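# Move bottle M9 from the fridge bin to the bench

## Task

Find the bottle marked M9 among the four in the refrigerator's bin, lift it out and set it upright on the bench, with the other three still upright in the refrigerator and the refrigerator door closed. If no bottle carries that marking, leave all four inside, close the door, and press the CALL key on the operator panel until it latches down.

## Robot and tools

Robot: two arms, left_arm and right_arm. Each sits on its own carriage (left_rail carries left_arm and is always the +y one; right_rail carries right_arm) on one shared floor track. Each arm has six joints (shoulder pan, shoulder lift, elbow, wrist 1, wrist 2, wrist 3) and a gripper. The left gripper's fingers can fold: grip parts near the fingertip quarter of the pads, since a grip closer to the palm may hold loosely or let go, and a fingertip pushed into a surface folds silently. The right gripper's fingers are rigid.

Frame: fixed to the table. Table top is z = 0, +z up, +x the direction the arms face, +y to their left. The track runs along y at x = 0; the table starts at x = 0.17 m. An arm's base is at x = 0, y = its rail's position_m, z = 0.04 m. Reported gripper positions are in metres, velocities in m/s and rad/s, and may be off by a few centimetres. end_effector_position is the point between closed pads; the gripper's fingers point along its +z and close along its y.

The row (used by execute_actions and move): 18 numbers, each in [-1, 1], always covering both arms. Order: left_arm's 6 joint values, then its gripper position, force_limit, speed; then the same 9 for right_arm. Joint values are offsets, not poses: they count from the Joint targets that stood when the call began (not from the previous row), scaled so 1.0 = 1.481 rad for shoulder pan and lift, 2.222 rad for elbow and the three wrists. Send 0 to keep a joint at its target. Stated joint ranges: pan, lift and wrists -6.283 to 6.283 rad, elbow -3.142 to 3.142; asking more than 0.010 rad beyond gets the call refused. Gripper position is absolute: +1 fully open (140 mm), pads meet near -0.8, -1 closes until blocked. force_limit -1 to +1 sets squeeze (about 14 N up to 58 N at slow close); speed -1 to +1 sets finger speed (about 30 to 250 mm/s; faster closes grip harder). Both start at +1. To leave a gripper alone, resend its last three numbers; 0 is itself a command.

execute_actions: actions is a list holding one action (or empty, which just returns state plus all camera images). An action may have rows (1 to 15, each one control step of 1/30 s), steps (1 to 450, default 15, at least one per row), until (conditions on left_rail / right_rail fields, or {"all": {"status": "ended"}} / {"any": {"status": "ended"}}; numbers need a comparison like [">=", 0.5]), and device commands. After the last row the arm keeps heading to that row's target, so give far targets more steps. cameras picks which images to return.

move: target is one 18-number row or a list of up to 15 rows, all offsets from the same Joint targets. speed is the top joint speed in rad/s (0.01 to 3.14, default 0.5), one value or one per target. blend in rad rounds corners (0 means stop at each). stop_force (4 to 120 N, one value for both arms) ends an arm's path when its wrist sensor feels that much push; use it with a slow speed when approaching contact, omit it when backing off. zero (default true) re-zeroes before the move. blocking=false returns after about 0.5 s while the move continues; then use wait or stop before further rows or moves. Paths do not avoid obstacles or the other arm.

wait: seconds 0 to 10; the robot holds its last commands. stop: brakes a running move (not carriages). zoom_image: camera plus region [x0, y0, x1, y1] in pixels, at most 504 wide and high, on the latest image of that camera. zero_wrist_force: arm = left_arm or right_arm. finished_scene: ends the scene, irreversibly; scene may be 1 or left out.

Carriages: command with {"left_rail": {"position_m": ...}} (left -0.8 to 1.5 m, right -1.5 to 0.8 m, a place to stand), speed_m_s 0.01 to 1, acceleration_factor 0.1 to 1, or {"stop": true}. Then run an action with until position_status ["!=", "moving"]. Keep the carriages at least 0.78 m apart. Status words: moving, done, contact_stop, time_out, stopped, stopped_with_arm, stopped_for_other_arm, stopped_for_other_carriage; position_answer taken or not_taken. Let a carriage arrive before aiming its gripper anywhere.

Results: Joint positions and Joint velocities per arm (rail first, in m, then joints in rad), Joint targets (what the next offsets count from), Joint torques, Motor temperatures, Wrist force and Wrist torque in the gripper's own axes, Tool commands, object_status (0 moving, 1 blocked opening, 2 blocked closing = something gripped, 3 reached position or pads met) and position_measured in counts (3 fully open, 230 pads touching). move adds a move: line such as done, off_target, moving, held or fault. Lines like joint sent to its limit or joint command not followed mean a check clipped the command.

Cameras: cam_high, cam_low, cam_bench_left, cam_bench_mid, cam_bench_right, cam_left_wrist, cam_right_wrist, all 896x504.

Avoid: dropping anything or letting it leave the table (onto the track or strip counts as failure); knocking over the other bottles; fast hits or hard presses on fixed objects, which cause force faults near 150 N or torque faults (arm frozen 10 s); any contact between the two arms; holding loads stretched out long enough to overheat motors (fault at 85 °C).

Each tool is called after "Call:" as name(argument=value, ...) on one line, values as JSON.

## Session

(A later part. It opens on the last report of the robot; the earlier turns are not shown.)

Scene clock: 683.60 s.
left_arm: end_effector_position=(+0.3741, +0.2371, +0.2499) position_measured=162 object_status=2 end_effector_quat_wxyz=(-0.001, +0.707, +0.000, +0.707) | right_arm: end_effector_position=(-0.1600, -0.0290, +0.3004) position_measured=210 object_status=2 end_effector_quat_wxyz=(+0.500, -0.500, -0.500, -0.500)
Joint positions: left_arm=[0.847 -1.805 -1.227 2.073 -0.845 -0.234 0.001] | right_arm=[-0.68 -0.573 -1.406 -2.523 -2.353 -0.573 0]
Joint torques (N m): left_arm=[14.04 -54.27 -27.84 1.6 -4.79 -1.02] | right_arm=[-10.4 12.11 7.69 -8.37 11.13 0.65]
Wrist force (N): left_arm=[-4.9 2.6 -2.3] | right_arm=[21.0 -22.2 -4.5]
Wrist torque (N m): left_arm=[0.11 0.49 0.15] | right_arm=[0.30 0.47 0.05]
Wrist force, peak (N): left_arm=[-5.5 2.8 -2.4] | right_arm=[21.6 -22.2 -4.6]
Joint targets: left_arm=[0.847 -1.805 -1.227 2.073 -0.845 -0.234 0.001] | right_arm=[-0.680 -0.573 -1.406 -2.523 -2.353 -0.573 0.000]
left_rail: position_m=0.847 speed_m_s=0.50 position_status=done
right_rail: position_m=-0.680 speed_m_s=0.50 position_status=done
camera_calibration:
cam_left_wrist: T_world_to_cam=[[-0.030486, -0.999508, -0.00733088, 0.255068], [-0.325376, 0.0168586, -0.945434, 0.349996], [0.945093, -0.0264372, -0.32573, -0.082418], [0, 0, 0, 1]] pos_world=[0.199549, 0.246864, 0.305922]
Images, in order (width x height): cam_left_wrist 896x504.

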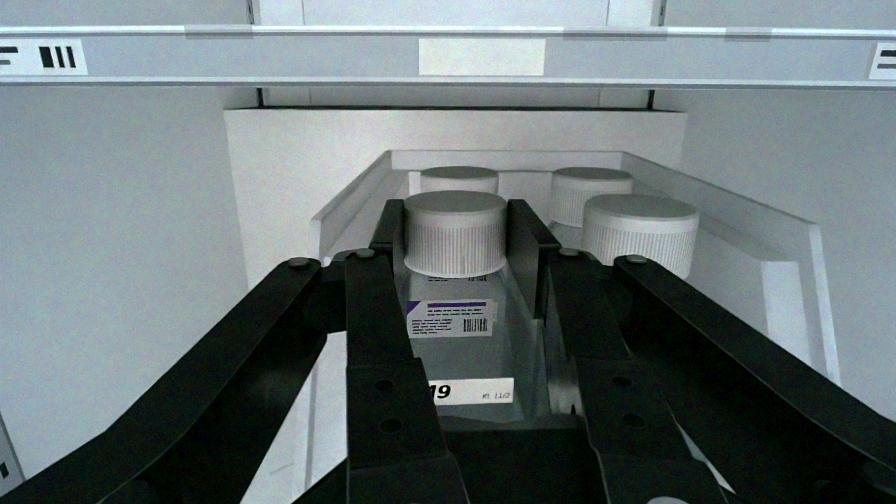

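Call:
move(target=[0,-0.0334,-0.0093,0.0315,0,0,-1,-0.2,-1,0,0,0,0,0,0,-1,0.5,-1], speed=0.05, stop_force=14, cameras=["cam_left_wrist","cam_right_wrist"])

Scene clock: 692.70 s.
left_arm: end_effector_position=(+0.3741, +0.2368, +0.2870) position_measured=162 object_status=2 end_effector_quat_wxyz=(-0.001, +0.707, +0.000, +0.707) | right_arm: end_effector_position=(-0.1600, -0.0290, +0.3004) position_measured=210 object_status=2 end_effector_quat_wxyz=(+0.500, -0.500, -0.500, -0.500)
Joint positions: left_arm=[0.847 -1.805 -1.277 2.052 -0.775 -0.234 0.001] | right_arm=[-0.68 -0.573 -1.406 -2.523 -2.353 -0.573 0]
Joint torques (N m): left_arm=[13.5 -67.47 -47.91 4.22 1.48 -0.88] | right_arm=[-11.24 13.14 8.35 -7.91 11.29 0.46]
Wrist force (N): left_arm=[-9.0 -0.3 -0.8] | right_arm=[21.6 -22.1 -4.2]
Wrist torque (N m): left_arm=[0.25 0.49 0.18] | right_arm=[0.32 0.49 0.05]
Wrist force, peak (N): left_arm=[-9.7 2.0 -0.9] | right_arm=[21.9 -22.2 -4.7]
Joint targets: left_arm=[0.847 -1.805 -1.277 2.052 -0.775 -0.234 0.001] | right_arm=[-0.680 -0.573 -1.406 -2.523 -2.353 -0.573 0.000]
left_rail: position_m=0.847 speed_m_s=0.50 position_status=done
right_rail: position_m=-0.680 speed_m_s=0.50 position_status=done
move: done
camera_calibration:
cam_left_wrist: T_world_to_cam=[[-0.0305519, -0.999507, -0.00720322, 0.255006], [-0.325499, 0.0167627, -0.945394, 0.385078], [0.945049, -0.0265389, -0.32585, -0.0701711], [0, 0, 0, 1]] pos_world=[0.199449, 0.246563, 0.343022]
cam_right_wrist: T_world_to_cam=[[0.999813, -0.0186449, 0.00513493, 0.162416], [-0.00267034, -0.396076, -0.918214, 0.24905], [0.0191538, 0.918028, -0.396052, 0.33406], [0, 0, 0, 1]] pos_world=[-0.168119, -0.205005, 0.360152]
Images, in order (width x height): cam_left_wrist 896x504, cam_right_wrist 896x504.

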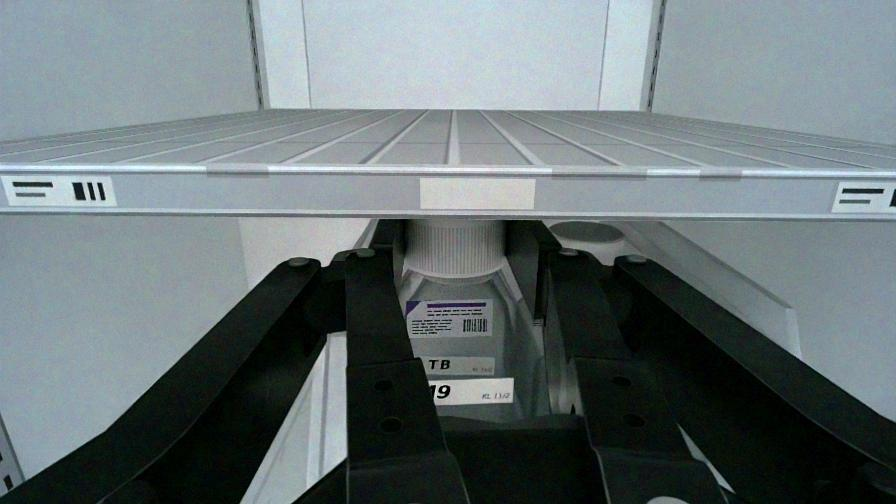

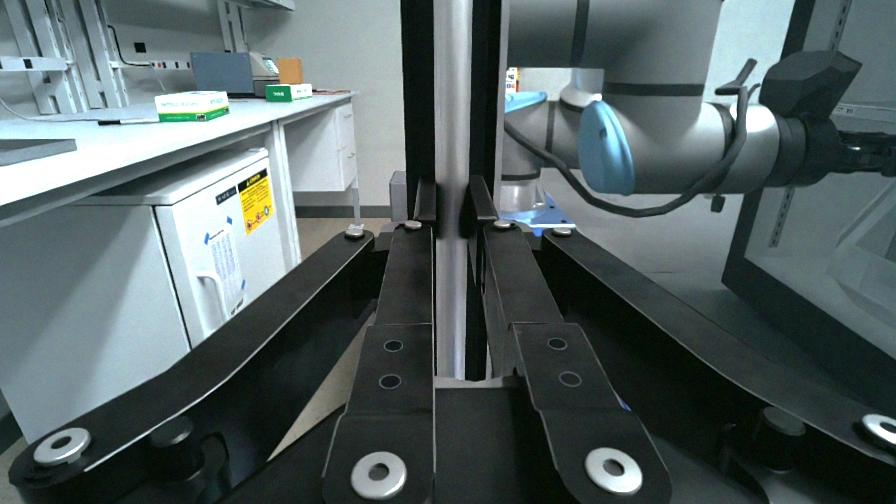

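Call:
move(target=[-0.0880,0.0007,-0.0007,0.0003,-0.0587,0,-1,-0.2,-1,0,0,0,0,0,0,-1,0.5,-1], speed=0.05, stop_force=5, cameras=["cam_left_wrist"])

Scene clock: 703.73 s.
left_arm: end_effector_position=(+0.2942, +0.2369, +0.2871) position_measured=231 object_status=3 end_effector_quat_wxyz=(-0.001, +0.707, +0.000, +0.707) | right_arm: end_effector_position=(-0.1600, -0.0289, +0.3004) position_measured=210 object_status=2 end_effector_quat_wxyz=(+0.500, -0.500, -0.500, -0.500)
Joint positions: left_arm=[0.847 -1.935 -1.275 2.051 -0.774 -0.365 0.001] | right_arm=[-0.68 -0.573 -1.406 -2.523 -2.353 -0.573 0]
Joint torques (N m): left_arm=[-15.78 -46.32 -45.71 4.42 -3.71 -1.07] | right_arm=[-10 13.62 8.68 -5.4 11.02 0.45]
Wrist force (N): left_arm=[-5.4 0.1 -0.7] | right_arm=[19.0 -23.0 -4.4]
Wrist torque (N m): left_arm=[0.33 0.67 0.20] | right_arm=[0.42 0.44 0.06]
Wrist force, peak (N): left_arm=[-9.6 0.2 -0.9] | right_arm=[21.8 -22.4 -4.9]
Joint targets: left_arm=[0.847 -1.935 -1.275 2.051 -0.774 -0.365 0.001] | right_arm=[-0.680 -0.573 -1.406 -2.523 -2.353 -0.573 0.000]
left_rail: position_m=0.847 speed_m_s=0.50 position_status=done
right_rail: position_m=-0.680 speed_m_s=0.50 position_status=done
move: done
camera_calibration:
cam_left_wrist: T_world_to_cam=[[-0.0304876, -0.999508, -0.00733679, 0.252704], [-0.325287, 0.0168622, -0.945465, 0.359044], [0.945124, -0.0264384, -0.325641, 0.00523436], [0, 0, 0, 1]] pos_world=[0.119549, 0.246664, 0.343022]
Images, in order (width x height): cam_left_wrist 896x504.

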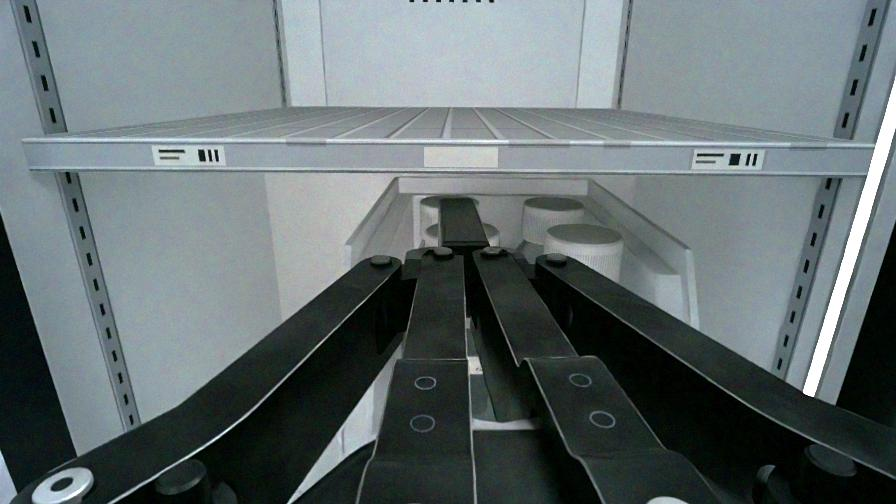

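Call:
execute_actions(actions=[{"rows":[[0,0,0,0,0,0,-0.2,-0.2,-1,0,0,0,0,0,0,-1,0.5,-1]],"steps":75}])

Call:
move(target=[0,0.0330,0.0099,-0.0319,0,0,-0.2,-0.2,-1,0,0,0,0,0,0,-1,0.5,-1], speed=0.1, stop_force=5, cameras=["cam_left_wrist"])

Call:
zoom_image(camera="cam_left_wrist", region=[300, 30, 660, 350])

Scene clock: 717.40 s.
left_arm: end_effector_position=(+0.2942, +0.2369, +0.2871) position_measured=154 object_status=3 end_effector_quat_wxyz=(-0.001, +0.707, +0.000, +0.707) | right_arm: end_effector_position=(-0.1600, -0.0289, +0.3004) position_measured=210 object_status=2 end_effector_quat_wxyz=(+0.500, -0.500, -0.500, -0.500)
Joint positions: left_arm=[0.847 -1.935 -1.275 2.051 -0.774 -0.365 0.001] | right_arm=[-0.68 -0.573 -1.406 -2.523 -2.353 -0.573 0]
Joint torques (N m): left_arm=[-13.61 -45.97 -45.16 4.1 -3.3 -1.16] | right_arm=[-12.21 15.62 10.05 -0.92 10.77 0.69]
Wrist force (N): left_arm=[-5.6 0.0 -0.6] | right_arm=[19.0 -22.8 -4.5]
Wrist torque (N m): left_arm=[0.31 0.71 0.20] | right_arm=[0.46 0.46 0.06]
Wrist force, peak (N): left_arm=[-5.9 0.1 -0.5] | right_arm=[19.5 -23.3 -4.4]
Joint targets: left_arm=[0.847 -1.935 -1.275 2.051 -0.774 -0.365 0.001] | right_arm=[-0.680 -0.573 -1.406 -2.523 -2.353 -0.573 0.000]
left_rail: position_m=0.847 speed_m_s=0.50 position_status=done
right_rail: position_m=-0.680 speed_m_s=0.50 position_status=done

Scene clock: 719.23 s.
left_arm: end_effector_position=(+0.2945, +0.2378, +0.2498) position_measured=154 object_status=3 end_effector_quat_wxyz=(-0.001, +0.707, +0.000, +0.707) | right_arm: end_effector_position=(-0.1600, -0.0289, +0.3004) position_measured=210 object_status=2 end_effector_quat_wxyz=(+0.500, -0.500, -0.500, -0.500)
Joint positions: left_arm=[0.847 -1.935 -1.227 2.073 -0.845 -0.365 0.001] | right_arm=[-0.68 -0.573 -1.406 -2.523 -2.353 -0.573 0]
Joint torques (N m): left_arm=[-13.18 -46.06 -17.58 -2.18 -2.96 -0.95] | right_arm=[-13.85 15.87 11.02 -0.76 11.4 0.92]
Wrist force (N): left_arm=[-5.1 -0.1 -0.8] | right_arm=[19.1 -22.9 -4.7]
Wrist torque (N m): left_arm=[0.23 0.56 0.23] | right_arm=[0.45 0.43 0.06]
Wrist force, peak (N): left_arm=[-5.9 0.1 -0.9] | right_arm=[19.1 -23.5 -4.4]
Joint targets: left_arm=[0.847 -1.935 -1.227 2.073 -0.845 -0.365 0.001] | right_arm=[-0.680 -0.573 -1.406 -2.523 -2.353 -0.573 0.000]
left_rail: position_m=0.847 speed_m_s=0.50 position_status=done
right_rail: position_m=-0.680 speed_m_s=0.50 position_status=done
move: done
camera_calibration:
cam_left_wrist: T_world_to_cam=[[-0.0304876, -0.999508, -0.00733679, 0.253242], [-0.325287, 0.0168622, -0.945465, 0.323894], [0.945124, -0.0264384, -0.325641, -0.00726894], [0, 0, 0, 1]] pos_world=[0.119949, 0.247464, 0.305722]
Images, in order (width x height): cam_left_wrist 896x504.

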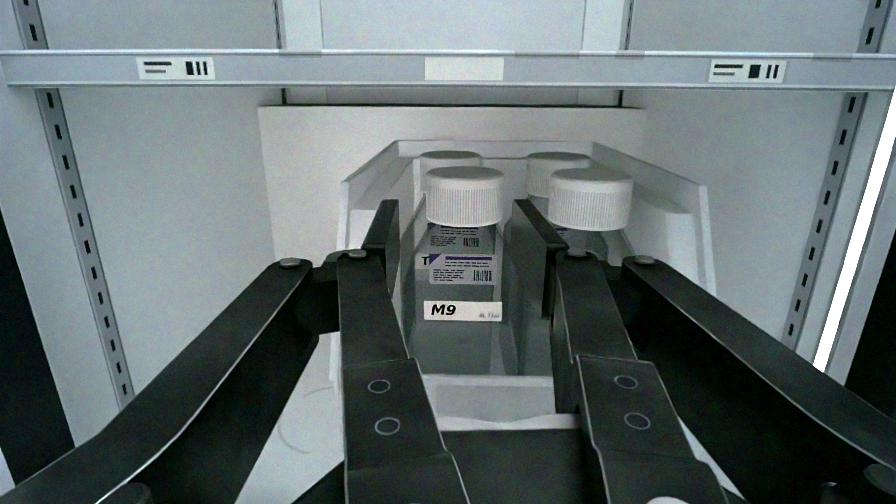

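Scaled by 1.400 from the camera's 896x504 image, which has a finer 1280x720 frame.

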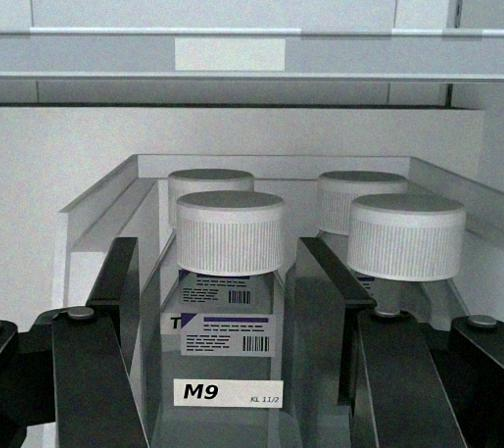

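Call:
execute_actions(actions=[{"left_rail":{"position_m":0.8383},"steps":60,"until":{"left_rail":{"position_status":["!=","moving"]}}}])

Call:
move(target=[0.0812,0,0,0,0.0541,0,-0.2,-0.2,-1,0,0,0,0,0,0,-1,0.5,-1], speed=0.1, stop_force=5, cameras=["cam_left_wrist"])

Call:
zoom_image(camera="cam_left_wrist", region=[360, 130, 560, 290])

Scene clock: 781.00 s.
left_arm: end_effector_position=(+0.2946, +0.2293, +0.2498) position_measured=154 object_status=3 end_effector_quat_wxyz=(-0.001, +0.707, +0.000, +0.707) | right_arm: end_effector_position=(-0.1600, -0.0290, +0.3004) position_measured=210 object_status=2 end_effector_quat_wxyz=(+0.500, -0.500, -0.500, -0.500)
Joint positions: left_arm=[0.838 -1.935 -1.227 2.073 -0.845 -0.365 0.001] | right_arm=[-0.68 -0.573 -1.406 -2.523 -2.353 -0.573 0]
Joint torques (N m): left_arm=[-4.11 -50.57 -24.46 -1.59 -0.51 -0.89] | right_arm=[-12.95 14.9 10.69 -1.18 11.05 0.83]
Wrist force (N): left_arm=[-5.2 0.0 -0.8] | right_arm=[19.1 -23.2 -4.4]
Wrist torque (N m): left_arm=[0.25 0.60 0.23] | right_arm=[0.38 0.41 0.06]
Wrist force, peak (N): left_arm=[-5.5 0.0 -0.8] | right_arm=[19.5 -23.2 -4.8]
Joint targets: left_arm=[0.838 -1.935 -1.227 2.073 -0.845 -0.365 0.001] | right_arm=[-0.680 -0.573 -1.406 -2.523 -2.353 -0.573 0.000]
Tool commands: left_gripper/position=-0.2 left_gripper/force_limit=-0.2 left_gripper/speed=-1.0 right_gripper/position=-1.0 right_gripper/force_limit=+0.5 right_gripper/speed=-1.0
left_rail: position_m=0.838 speed_m_s=0.50 position_status=done
right_rail: position_m=-0.680 speed_m_s=0.50 position_status=done

Scene clock: 783.37 s.
left_arm: end_effector_position=(+0.3680, +0.2282, +0.2497) position_measured=154 object_status=3 end_effector_quat_wxyz=(-0.001, +0.707, +0.000, +0.707) | right_arm: end_effector_position=(-0.1600, -0.0290, +0.3004) position_measured=210 object_status=2 end_effector_quat_wxyz=(+0.500, -0.500, -0.500, -0.500)
Joint positions: left_arm=[0.838 -1.815 -1.227 2.073 -0.845 -0.245 0.001] | right_arm=[-0.68 -0.573 -1.406 -2.523 -2.353 -0.573 0]
Joint torques (N m): left_arm=[15.15 -61.87 -41.95 0.56 3.54 -0.83] | right_arm=[-14.19 14.52 10.79 -0.68 10.98 1.11]
Wrist force (N): left_arm=[-5.0 -0.4 -1.0] | right_arm=[19.1 -23.2 -4.5]
Wrist torque (N m): left_arm=[0.17 0.52 0.23] | right_arm=[0.37 0.40 0.06]
Wrist force, peak (N): left_arm=[-5.4 -0.2 -1.0] | right_arm=[19.6 -23.1 -4.3]
Joint targets: left_arm=[0.838 -1.815 -1.227 2.073 -0.845 -0.245 0.001] | right_arm=[-0.680 -0.573 -1.406 -2.523 -2.353 -0.573 0.000]
left_rail: position_m=0.838 speed_m_s=0.50 position_status=done
right_rail: position_m=-0.680 speed_m_s=0.50 position_status=done
move: done
camera_calibration:
cam_left_wrist: T_world_to_cam=[[-0.0303928, -0.999511, -0.00736698, 0.245876], [-0.325378, 0.0168624, -0.945434, 0.34794], [0.945096, -0.0263373, -0.325731, -0.0768856], [0, 0, 0, 1]] pos_world=[0.193349, 0.237863, 0.305722]
Images, in order (width x height): cam_left_wrist 896x504.

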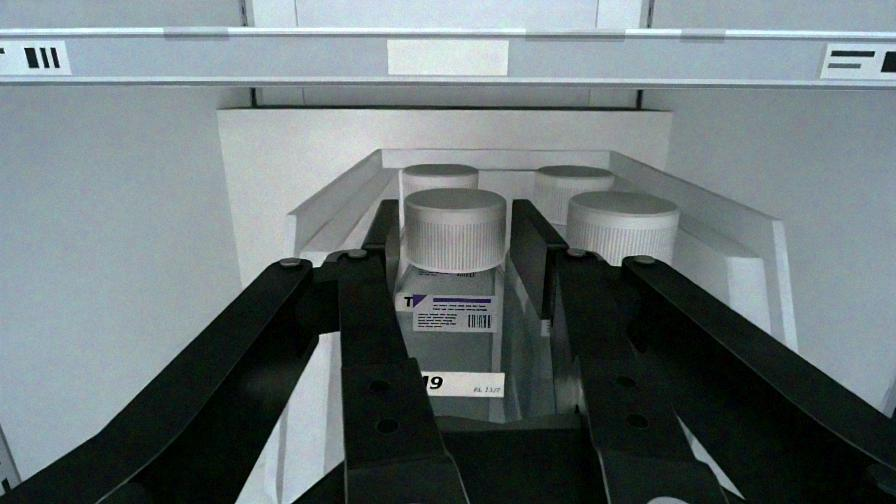

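Scaled by 2.520 from the camera's 896x504 image, which has a finer 1280x720 frame.

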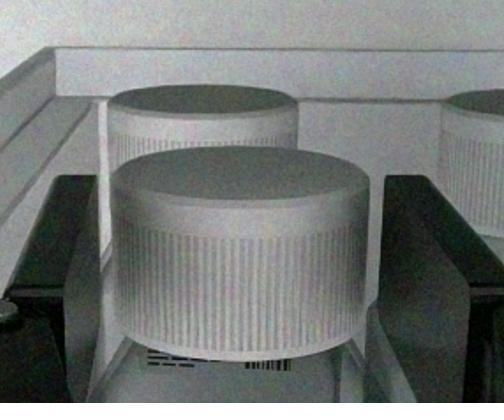

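Call:
move(target=[0.0220,0,0,0,0.0147,0,-0.2,-0.2,-1,0,0,0,0,0,0,-1,0.5,-1], speed=0.06, stop_force=5, cameras=["cam_left_wrist"])

Call:
zoom_image(camera="cam_left_wrist", region=[360, 130, 560, 290])

Scene clock: 792.33 s.
left_arm: end_effector_position=(+0.3878, +0.2294, +0.2497) position_measured=154 object_status=3 end_effector_quat_wxyz=(-0.001, +0.707, +0.000, +0.707) | right_arm: end_effector_position=(-0.1600, -0.0290, +0.3004) position_measured=210 object_status=2 end_effector_quat_wxyz=(+0.500, -0.500, -0.500, -0.500)
Joint positions: left_arm=[0.838 -1.782 -1.227 2.073 -0.845 -0.212 0.001] | right_arm=[-0.68 -0.573 -1.406 -2.523 -2.353 -0.573 0]
Joint torques (N m): left_arm=[15.34 -62.08 -41.71 2.18 3.42 -0.86] | right_arm=[-16.57 15.76 12.11 -0.68 11.18 0.89]
Wrist force (N): left_arm=[-4.5 0.9 -1.0] | right_arm=[19.1 -22.9 -4.3]
Wrist torque (N m): left_arm=[0.26 0.45 0.20] | right_arm=[0.44 0.47 0.06]
Wrist force, peak (N): left_arm=[-5.3 -0.3 -1.2] | right_arm=[19.3 -23.3 -4.1]
Joint targets: left_arm=[0.838 -1.782 -1.227 2.073 -0.845 -0.212 0.001] | right_arm=[-0.680 -0.573 -1.406 -2.523 -2.353 -0.573 0.000]
left_rail: position_m=0.838 speed_m_s=0.50 position_status=done
right_rail: position_m=-0.680 speed_m_s=0.50 position_status=done
move: done
camera_calibration:
cam_left_wrist: T_world_to_cam=[[-0.030486, -0.999508, -0.00733088, 0.247685], [-0.325376, 0.0168586, -0.945434, 0.354363], [0.945093, -0.0264372, -0.32573, -0.0955426], [0, 0, 0, 1]] pos_world=[0.213149, 0.239064, 0.305722]
Images, in order (width x height): cam_left_wrist 896x504.

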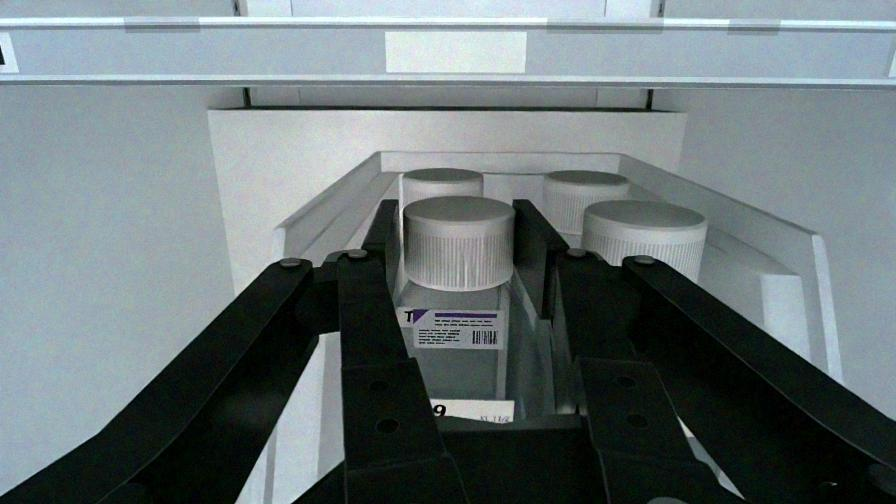

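Scaled by 2.520 from the camera's 896x504 image, which has a finer 1280x720 frame.

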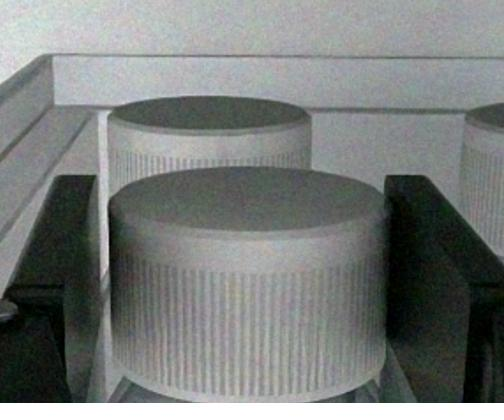

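Call:
move(target=[0.0077,0,0,0,0.0051,0,-0.2,-0.2,-1,0,0,0,0,0,0,-1,0.5,-1], speed=0.06, stop_force=5)

Call:
execute_actions(actions=[{"rows":[[0,0,0,0,0,0,-1,0.3,-1,0,0,0,0,0,0,-1,0.5,-1]],"steps":75}], cameras=["cam_left_wrist"])

Call:
zoom_image(camera="cam_left_wrist", region=[360, 130, 560, 290])

Scene clock: 818.27 s.
left_arm: end_effector_position=(+0.3948, +0.2300, +0.2497) position_measured=154 object_status=3 end_effector_quat_wxyz=(-0.001, +0.707, +0.000, +0.707) | right_arm: end_effector_position=(-0.1600, -0.0290, +0.3004) position_measured=210 object_status=2 end_effector_quat_wxyz=(+0.500, -0.500, -0.500, -0.500)
Joint positions: left_arm=[0.838 -1.771 -1.227 2.073 -0.845 -0.201 0.001] | right_arm=[-0.68 -0.573 -1.406 -2.523 -2.353 -0.573 0]
Joint torques (N m): left_arm=[15.28 -61.63 -40.66 2.05 3.06 -0.92] | right_arm=[-18.22 17.91 12.47 -0.93 11.26 1.34]
Wrist force (N): left_arm=[-4.7 0.8 -0.9] | right_arm=[19.1 -22.8 -4.1]
Wrist torque (N m): left_arm=[0.26 0.48 0.19] | right_arm=[0.45 0.43 0.06]
Wrist force, peak (N): left_arm=[-5.2 0.7 -1.1] | right_arm=[19.6 -23.2 -4.5]
Joint targets: left_arm=[0.838 -1.771 -1.227 2.073 -0.845 -0.201 0.001] | right_arm=[-0.680 -0.573 -1.406 -2.523 -2.353 -0.573 0.000]
left_rail: position_m=0.838 speed_m_s=0.50 position_status=done
right_rail: position_m=-0.680 speed_m_s=0.50 position_status=done
move: done

Scene clock: 820.97 s.
left_arm: end_effector_position=(+0.3948, +0.2300, +0.2497) position_measured=161 object_status=2 end_effector_quat_wxyz=(-0.001, +0.707, +0.000, +0.707) | right_arm: end_effector_position=(-0.1600, -0.0290, +0.3004) position_measured=210 object_status=2 end_effector_quat_wxyz=(+0.500, -0.500, -0.500, -0.500)
Joint positions: left_arm=[0.838 -1.771 -1.227 2.073 -0.845 -0.201 0.001] | right_arm=[-0.68 -0.573 -1.406 -2.523 -2.353 -0.573 0]
Joint torques (N m): left_arm=[0.8 -61.8 -40.46 1.61 0.12 -0.8] | right_arm=[-17.63 16.66 12.87 -0.88 11.58 1.52]
Wrist force (N): left_arm=[-7.3 0.0 -1.1] | right_arm=[19.5 -22.8 -4.3]
Wrist torque (N m): left_arm=[0.29 0.44 0.18] | right_arm=[0.42 0.43 0.06]
Wrist force, peak (N): left_arm=[-8.2 0.7 -0.9] | right_arm=[19.7 -23.1 -4.2]
Joint targets: left_arm=[0.838 -1.771 -1.227 2.073 -0.845 -0.201 0.001] | right_arm=[-0.680 -0.573 -1.406 -2.523 -2.353 -0.573 0.000]
left_rail: position_m=0.838 speed_m_s=0.50 position_status=done
right_rail: position_m=-0.680 speed_m_s=0.50 position_status=done
camera_calibration:
cam_left_wrist: T_world_to_cam=[[-0.0303961, -0.999511, -0.00736333, 0.248489], [-0.325498, 0.0168633, -0.945392, 0.356644], [0.945054, -0.0263395, -0.325851, -0.10212], [0, 0, 0, 1]] pos_world=[0.220149, 0.239663, 0.305722]
Images, in order (width x height): cam_left_wrist 896x504.

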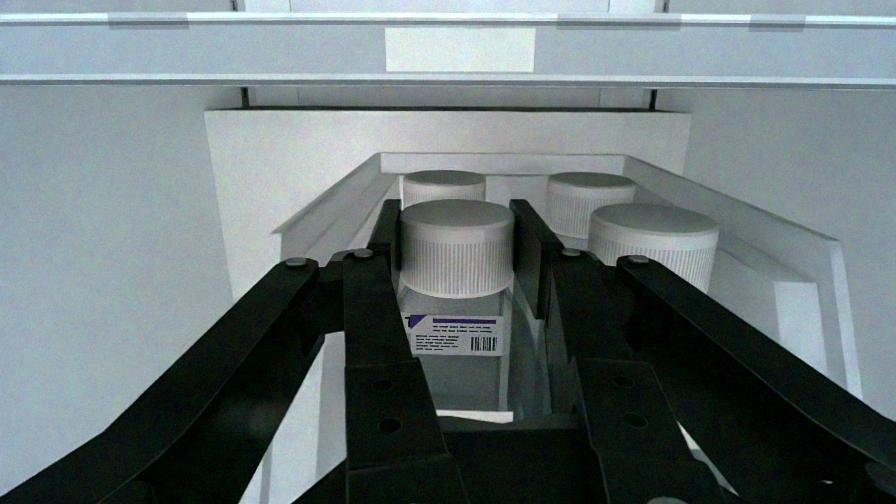

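Scaled by 2.520 from the camera's 896x504 image, which has a finer 1280x720 frame.

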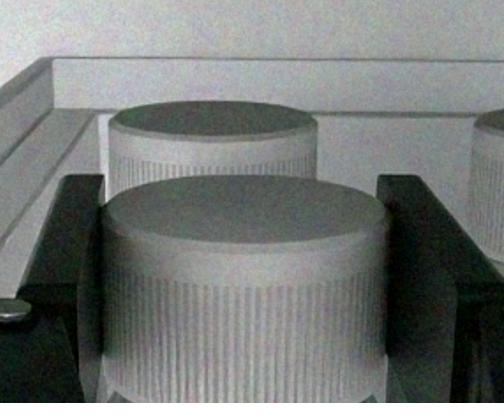

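Call:
move(target=[0,-0.0255,-0.0066,0.0236,0,0,-1,0.3,-1,0,0,0,0,0,0,-1,0.5,-1], speed=0.05, stop_force=14)

Call:
move(target=[-0.0270,0,0,0,-0.0180,0,-1,0.3,-1,0,0,0,0,0,0,-1,0.5,-1], speed=0.04, stop_force=8, cameras=["cam_left_wrist"])

Scene clock: 834.57 s.
left_arm: end_effector_position=(+0.3948, +0.2300, +0.2776) position_measured=161 object_status=2 end_effector_quat_wxyz=(-0.001, +0.707, +0.000, +0.707) | right_arm: end_effector_position=(-0.1600, -0.0290, +0.3004) position_measured=210 object_status=2 end_effector_quat_wxyz=(+0.500, -0.500, -0.500, -0.500)
Joint positions: left_arm=[0.838 -1.771 -1.264 2.058 -0.793 -0.201 0.001] | right_arm=[-0.68 -0.573 -1.406 -2.523 -2.353 -0.573 0]
Joint torques (N m): left_arm=[-2.36 -66.75 -46.35 4.1 -2.82 -0.73] | right_arm=[-17.47 19.27 13.56 -0.8 11.41 1.34]
Wrist force (N): left_arm=[-8.8 -0.4 -1.0] | right_arm=[19.7 -22.8 -4.6]
Wrist torque (N m): left_arm=[0.24 0.48 0.17] | right_arm=[0.46 0.42 0.06]
Wrist force, peak (N): left_arm=[-9.2 0.1 -0.8] | right_arm=[19.9 -23.1 -4.6]
Joint targets: left_arm=[0.838 -1.771 -1.264 2.058 -0.793 -0.201 0.001] | right_arm=[-0.680 -0.573 -1.406 -2.523 -2.353 -0.573 0.000]
left_rail: position_m=0.838 speed_m_s=0.50 position_status=done
right_rail: position_m=-0.680 speed_m_s=0.50 position_status=done
move: done

Scene clock: 836.63 s.
left_arm: end_effector_position=(+0.3704, +0.2283, +0.2776) position_measured=161 object_status=2 end_effector_quat_wxyz=(-0.001, +0.707, +0.000, +0.707) | right_arm: end_effector_position=(-0.1600, -0.0290, +0.3004) position_measured=210 object_status=2 end_effector_quat_wxyz=(+0.500, -0.500, -0.500, -0.500)
Joint positions: left_arm=[0.838 -1.811 -1.264 2.058 -0.793 -0.241 0.001] | right_arm=[-0.68 -0.573 -1.406 -2.523 -2.353 -0.573 0]
Joint torques (N m): left_arm=[-14.96 -62.23 -45.71 3.24 -3.86 -0.53] | right_arm=[-19.8 21.37 14.25 -0.82 11.28 1.05]
Wrist force (N): left_arm=[-9.2 -0.1 -0.9] | right_arm=[19.5 -23.1 -4.2]
Wrist torque (N m): left_arm=[0.29 0.58 0.19] | right_arm=[0.39 0.47 0.06]
Wrist force, peak (N): left_arm=[-9.3 -0.5 -1.1] | right_arm=[19.5 -23.4 -4.2]
Joint targets: left_arm=[0.838 -1.811 -1.264 2.058 -0.793 -0.241 0.001] | right_arm=[-0.680 -0.573 -1.406 -2.523 -2.353 -0.573 0.000]
left_rail: position_m=0.838 speed_m_s=0.50 position_status=done
right_rail: position_m=-0.680 speed_m_s=0.50 position_status=done
move: done
camera_calibration:
cam_left_wrist: T_world_to_cam=[[-0.0303928, -0.999511, -0.00736698, 0.246353], [-0.325378, 0.0168624, -0.945434, 0.375001], [0.945096, -0.0263373, -0.325731, -0.0700932], [0, 0, 0, 1]] pos_world=[0.195749, 0.238063, 0.333522]
Images, in order (width x height): cam_left_wrist 896x504.

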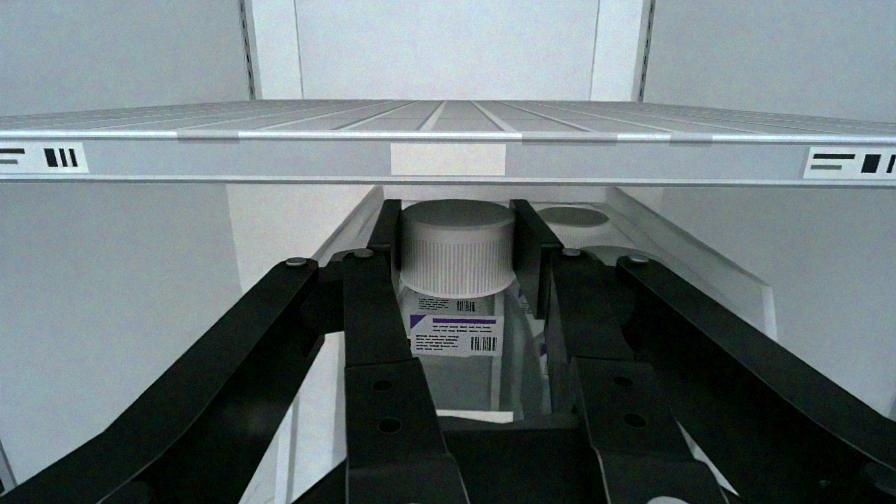

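Call:
move(target=[-0.0330,0.0003,0,0,-0.0220,0,-1,0.3,-1,0,0,0,0,0,0,-1,0.5,-1], speed=0.04, stop_force=8, cameras=["cam_left_wrist"])

Scene clock: 843.17 s.
left_arm: end_effector_position=(+0.3406, +0.2276, +0.2774) position_measured=161 object_status=2 end_effector_quat_wxyz=(-0.001, +0.707, -0.001, +0.707) | right_arm: end_effector_position=(-0.1600, -0.0290, +0.3004) position_measured=210 object_status=2 end_effector_quat_wxyz=(+0.500, -0.500, -0.500, -0.500)
Joint positions: left_arm=[0.838 -1.86 -1.264 2.058 -0.793 -0.289 0.001] | right_arm=[-0.68 -0.573 -1.406 -2.523 -2.353 -0.573 0]
Joint torques (N m): left_arm=[-17.37 -46.8 -40.85 0 -2.98 -1.06] | right_arm=[-20.55 20.16 13.68 -1.17 11.42 1.16]
Wrist force (N): left_arm=[-7.8 -1.9 0.9] | right_arm=[19.1 -23.4 -4.5]
Wrist torque (N m): left_arm=[0.49 0.70 0.34] | right_arm=[0.42 0.50 0.06]
Wrist force, peak (N): left_arm=[-9.3 0.2 -1.1] | right_arm=[19.6 -23.6 -4.7]
Joint targets: left_arm=[0.838 -1.860 -1.264 2.058 -0.793 -0.289 0.001] | right_arm=[-0.680 -0.573 -1.406 -2.523 -2.353 -0.573 0.000]
left_rail: position_m=0.838 speed_m_s=0.50 position_status=done
right_rail: position_m=-0.680 speed_m_s=0.50 position_status=done
move: done
camera_calibration:
cam_left_wrist: T_world_to_cam=[[-0.0304301, -0.999507, -0.00778002, 0.244791], [-0.325275, 0.0172624, -0.945462, 0.365026], [0.94513, -0.0262399, -0.325639, -0.0420754], [0, 0, 0, 1]] pos_world=[0.165949, 0.237265, 0.333321]
Images, in order (width x height): cam_left_wrist 896x504.

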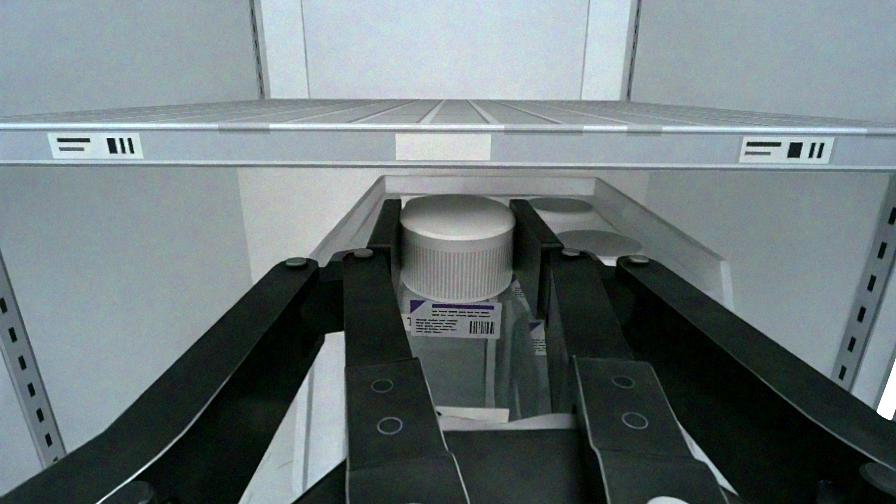

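Call:
move(target=[-0.0440,0.0003,0,0,-0.0290,0,-1,0.3,-1,0,0,0,0,0,0,-1,0.5,-1], speed=0.04, stop_force=10, cameras=["cam_left_wrist"])

Scene clock: 850.27 s.
left_arm: end_effector_position=(+0.3008, +0.2286, +0.2772) position_measured=161 object_status=2 end_effector_quat_wxyz=(-0.001, +0.707, -0.001, +0.707) | right_arm: end_effector_position=(-0.1600, -0.0290, +0.3004) position_measured=210 object_status=2 end_effector_quat_wxyz=(+0.500, -0.500, -0.500, -0.500)
Joint positions: left_arm=[0.838 -1.925 -1.263 2.058 -0.793 -0.354 0.001] | right_arm=[-0.68 -0.573 -1.406 -2.523 -2.353 -0.573 0]
Joint torques (N m): left_arm=[-16.62 -48.27 -35.77 0.01 -4.25 -0.69] | right_arm=[-21.48 22.03 14.36 -1.23 11.31 1.18]
Wrist force (N): left_arm=[-8.5 0.8 2.7] | right_arm=[19.1 -24.1 -4.5]
Wrist torque (N m): left_arm=[0.40 0.79 0.13] | right_arm=[0.40 0.52 0.06]
Wrist force, peak (N): left_arm=[-8.7 0.8 2.3] | right_arm=[20.0 -23.9 -4.5]
Joint targets: left_arm=[0.838 -1.925 -1.263 2.058 -0.793 -0.354 0.001] | right_arm=[-0.680 -0.573 -1.406 -2.523 -2.353 -0.573 0.000]
left_rail: position_m=0.838 speed_m_s=0.50 position_status=done
right_rail: position_m=-0.680 speed_m_s=0.50 position_status=done
move: done
camera_calibration:
cam_left_wrist: T_world_to_cam=[[-0.031097, -0.999483, -0.00819241, 0.244896], [-0.325033, 0.017863, -0.945534, 0.351721], [0.945191, -0.0267404, -0.325421, -0.00445709], [0, 0, 0, 1]] pos_world=[0.126149, 0.238368, 0.33312]
Images, in order (width x height): cam_left_wrist 896x504.

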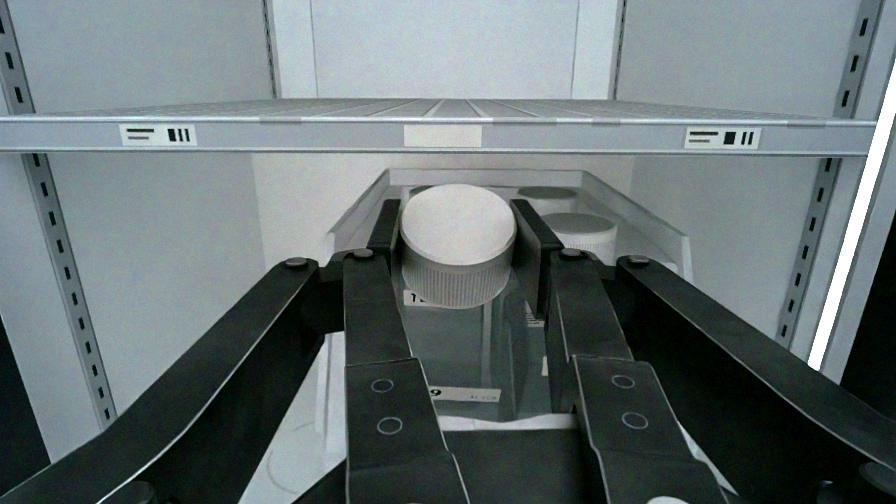

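Call:
move(target=[-0.0370,0.0006,0,0,-0.0244,0,-1,0.3,-1,0,0,0,0,0,0,-1,0.5,-1], speed=0.04, stop_force=10, cameras=["cam_left_wrist"])

Scene clock: 856.37 s.
left_arm: end_effector_position=(+0.2674, +0.2315, +0.2768) position_measured=161 object_status=2 end_effector_quat_wxyz=(-0.001, +0.707, -0.001, +0.707) | right_arm: end_effector_position=(-0.1600, -0.0290, +0.3004) position_measured=210 object_status=2 end_effector_quat_wxyz=(+0.500, -0.500, -0.500, -0.500)
Joint positions: left_arm=[0.838 -1.98 -1.263 2.058 -0.793 -0.408 0.001] | right_arm=[-0.68 -0.573 -1.406 -2.523 -2.353 -0.573 0]
Joint torques (N m): left_arm=[-15.06 -46.99 -30.81 0.31 -4.06 -0.53] | right_arm=[-21.3 20.44 15.12 -1.14 11.22 1.17]
Wrist force (N): left_arm=[-6.7 0.8 2.7] | right_arm=[19.5 -24.1 -4.8]
Wrist torque (N m): left_arm=[0.39 0.82 0.09] | right_arm=[0.38 0.39 0.06]
Wrist force, peak (N): left_arm=[-8.9 0.6 3.0] | right_arm=[19.5 -24.3 -4.7]
Joint targets: left_arm=[0.838 -1.980 -1.263 2.058 -0.793 -0.408 0.001] | right_arm=[-0.680 -0.573 -1.406 -2.523 -2.353 -0.573 0.000]
left_rail: position_m=0.838 speed_m_s=0.50 position_status=done
right_rail: position_m=-0.680 speed_m_s=0.50 position_status=done
move: done
camera_calibration:
cam_left_wrist: T_world_to_cam=[[-0.0316726, -0.999458, -0.00895625, 0.247058], [-0.324604, 0.0187608, -0.945664, 0.340221], [0.945319, -0.0270444, -0.325023, 0.0269875], [0, 0, 0, 1]] pos_world=[0.0927503, 0.241271, 0.332719]
Images, in order (width x height): cam_left_wrist 896x504.

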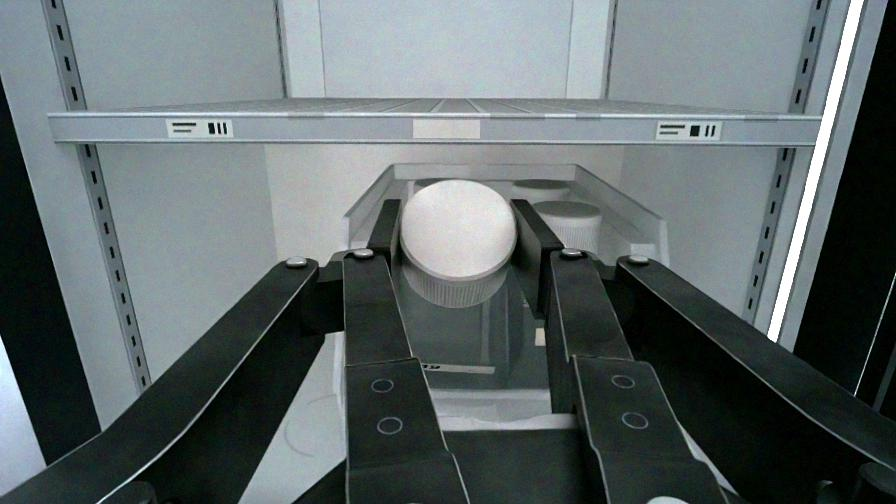

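Call:
move(target=[-0.0317,0.0061,-0.0073,0.0023,-0.0217,0,-1,0.3,-1,0,0,0,0,0,0,-1,0.5,-1], speed=0.04, stop_force=10, cameras=["cam_left_wrist"])

Call:
move(target=[0,-0.0397,-0.0165,0.0430,0,0,-1,0.3,-1,0,0,0,0,0,0,-1,0.5,-1], speed=0.06, stop_force=12, cameras=["cam_left_wrist"])

Scene clock: 868.73 s.
left_arm: end_effector_position=(+0.2353, +0.2284, +0.2777) position_measured=161 object_status=2 end_effector_quat_wxyz=(-0.001, +0.707, +0.000, +0.707) | right_arm: end_effector_position=(-0.1600, -0.0290, +0.3004) position_measured=210 object_status=2 end_effector_quat_wxyz=(+0.500, -0.500, -0.500, -0.500)
Joint positions: left_arm=[0.838 -2.027 -1.254 2.042 -0.788 -0.456 0.001] | right_arm=[-0.68 -0.573 -1.406 -2.523 -2.353 -0.573 0]
Joint torques (N m): left_arm=[-17.13 -48.31 -45.92 4.91 -3.82 -0.4] | right_arm=[-23.49 21.79 16.05 -1.32 11.2 0.91]
Wrist force (N): left_arm=[-7.1 1.0 2.8] | right_arm=[18.8 -23.9 -4.5]
Wrist torque (N m): left_arm=[0.47 0.77 0.15] | right_arm=[0.43 0.53 0.05]
Wrist force, peak (N): left_arm=[-9.5 0.6 2.4] | right_arm=[19.5 -24.1 -4.7]
Joint targets: left_arm=[0.838 -2.027 -1.254 2.042 -0.788 -0.456 0.001] | right_arm=[-0.680 -0.573 -1.406 -2.523 -2.353 -0.573 0.000]
left_rail: position_m=0.838 speed_m_s=0.50 position_status=done
right_rail: position_m=-0.680 speed_m_s=0.50 position_status=done
move: done
camera_calibration:
cam_left_wrist: T_world_to_cam=[[-0.0304824, -0.999511, -0.00701754, 0.242237], [-0.325297, 0.0165588, -0.945467, 0.331309], [0.945121, -0.0265373, -0.325642, 0.0576733], [0, 0, 0, 1]] pos_world=[0.0606493, 0.238163, 0.333722]
Images, in order (width x height): cam_left_wrist 896x504.

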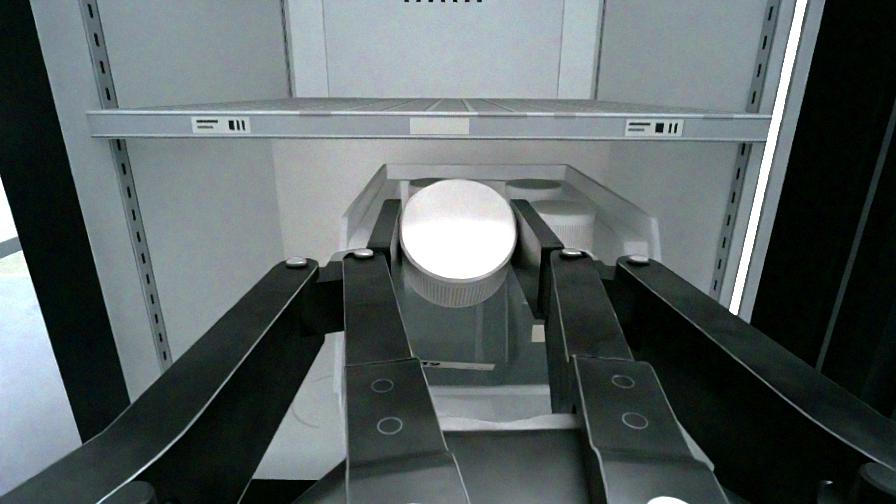

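Scene clock: 871.40 s.
left_arm: end_effector_position=(+0.2343, +0.2264, +0.3282) position_measured=161 object_status=2 end_effector_quat_wxyz=(-0.001, +0.707, +0.000, +0.707) | right_arm: end_effector_position=(-0.1600, -0.0290, +0.3004) position_measured=210 object_status=2 end_effector_quat_wxyz=(+0.500, -0.500, -0.500, -0.500)
Joint positions: left_arm=[0.838 -2.027 -1.312 2.005 -0.692 -0.456 0.001] | right_arm=[-0.68 -0.573 -1.406 -2.523 -2.353 -0.573 0]
Joint torques (N m): left_arm=[-4.35 -65.13 -49.69 5.39 -2.16 -0.75] | right_arm=[-24 21.22 16.05 -1.34 11.19 1.26]
Wrist force (N): left_arm=[-8.4 0.2 -0.2] | right_arm=[19.8 -23.1 -4.3]
Wrist torque (N m): left_arm=[0.27 0.38 0.17] | right_arm=[0.38 0.43 0.06]
Wrist force, peak (N): left_arm=[-9.0 -0.1 -0.3] | right_arm=[19.4 -24.0 -4.7]
Joint targets: left_arm=[0.838 -2.027 -1.312 2.005 -0.692 -0.456 0.001] | right_arm=[-0.680 -0.573 -1.406 -2.523 -2.353 -0.573 0.000]
left_rail: position_m=0.838 speed_m_s=0.50 position_status=done
right_rail: position_m=-0.680 speed_m_s=0.50 position_status=done
move: done
camera_calibration:
cam_left_wrist: T_world_to_cam=[[-0.0304835, -0.999511, -0.00702079, 0.240463], [-0.325297, 0.0165622, -0.945467, 0.378763], [0.945121, -0.0265373, -0.325642, 0.0750076], [0, 0, 0, 1]] pos_world=[0.0596493, 0.236063, 0.384222]
Images, in order (width x height): cam_left_wrist 896x504.

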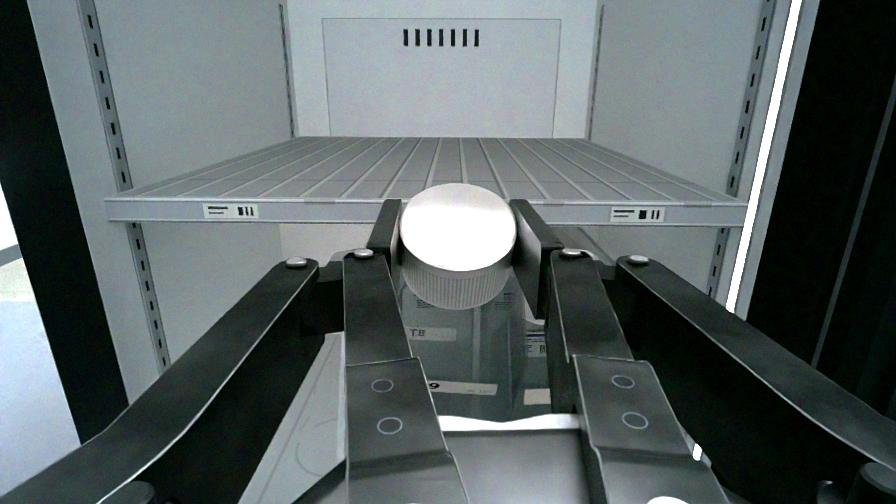

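Call:
move(target=[-0.1269,0.0243,-0.0345,0.0179,-0.0847,0,-1,0.3,-1,0,0,0,0,0,0,-1,0.5,-1], speed=0.08, stop_force=12, cameras=["cam_left_wrist","cam_right_wrist"])

Scene clock: 902.47 s.
left_arm: end_effector_position=(+0.1003, +0.2285, +0.3403) position_measured=161 object_status=2 end_effector_quat_wxyz=(+0.000, +0.707, +0.000, +0.707) | right_arm: end_effector_position=(-0.1600, -0.0290, +0.3004) position_measured=210 object_status=2 end_effector_quat_wxyz=(+0.500, -0.500, -0.500, -0.500)
Joint positions: left_arm=[0.838 -2.215 -1.276 1.929 -0.652 -0.645 0.001] | right_arm=[-0.68 -0.573 -1.406 -2.523 -2.353 -0.573 0]
Joint torques (N m): left_arm=[-12.72 -49.38 -49.42 6.1 -3.53 -0.65] | right_arm=[-25.05 20.91 16.83 -1.19 11.07 1.6]
Wrist force (N): left_arm=[-8.3 -0.2 -0.9] | right_arm=[19.2 -22.7 -4.6]
Wrist torque (N m): left_arm=[0.22 0.34 0.15] | right_arm=[0.44 0.57 0.06]
Wrist force, peak (N): left_arm=[-9.1 0.5 -0.4] | right_arm=[19.9 -23.2 -4.8]
Joint targets: left_arm=[0.838 -2.215 -1.276 1.929 -0.652 -0.645 0.001] | right_arm=[-0.680 -0.573 -1.406 -2.523 -2.353 -0.573 0.000]
left_rail: position_m=0.838 speed_m_s=0.50 position_status=done
right_rail: position_m=-0.680 speed_m_s=0.50 position_status=done
move: done
camera_calibration:
cam_left_wrist: T_world_to_cam=[[-0.0302223, -0.999524, -0.00625359, 0.238281], [-0.325716, 0.0157631, -0.945336, 0.34672], [0.944985, -0.0265333, -0.326037, 0.205702], [0, 0, 0, 1]] pos_world=[-0.0742518, 0.23816, 0.396324]
cam_right_wrist: T_world_to_cam=[[0.999813, -0.0186449, 0.00513493, 0.162416], [-0.00267034, -0.396076, -0.918214, 0.24905], [0.0191538, 0.918028, -0.396052, 0.33406], [0, 0, 0, 1]] pos_world=[-0.168119, -0.205005, 0.360152]
Images, in order (width x height): cam_left_wrist 896x504, cam_right_wrist 896x504.

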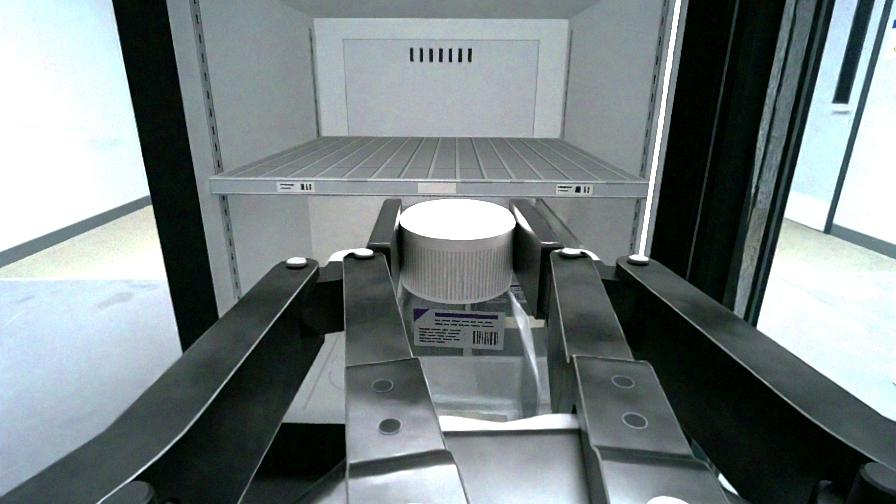

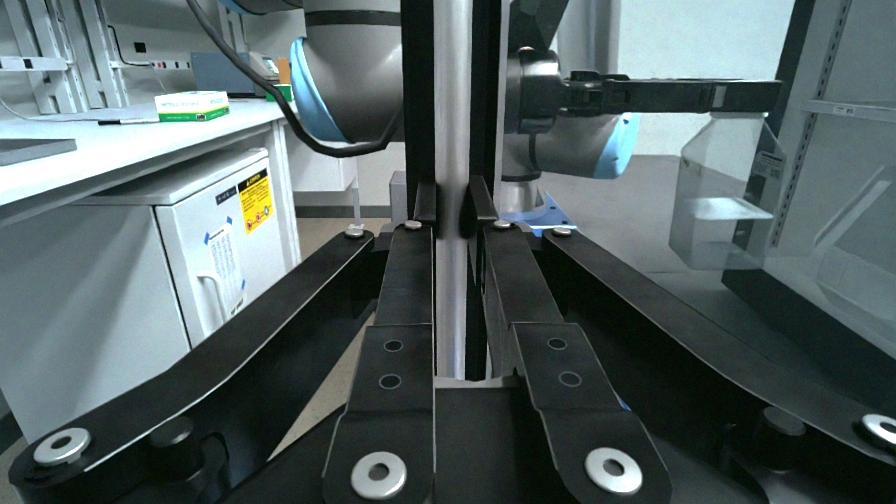

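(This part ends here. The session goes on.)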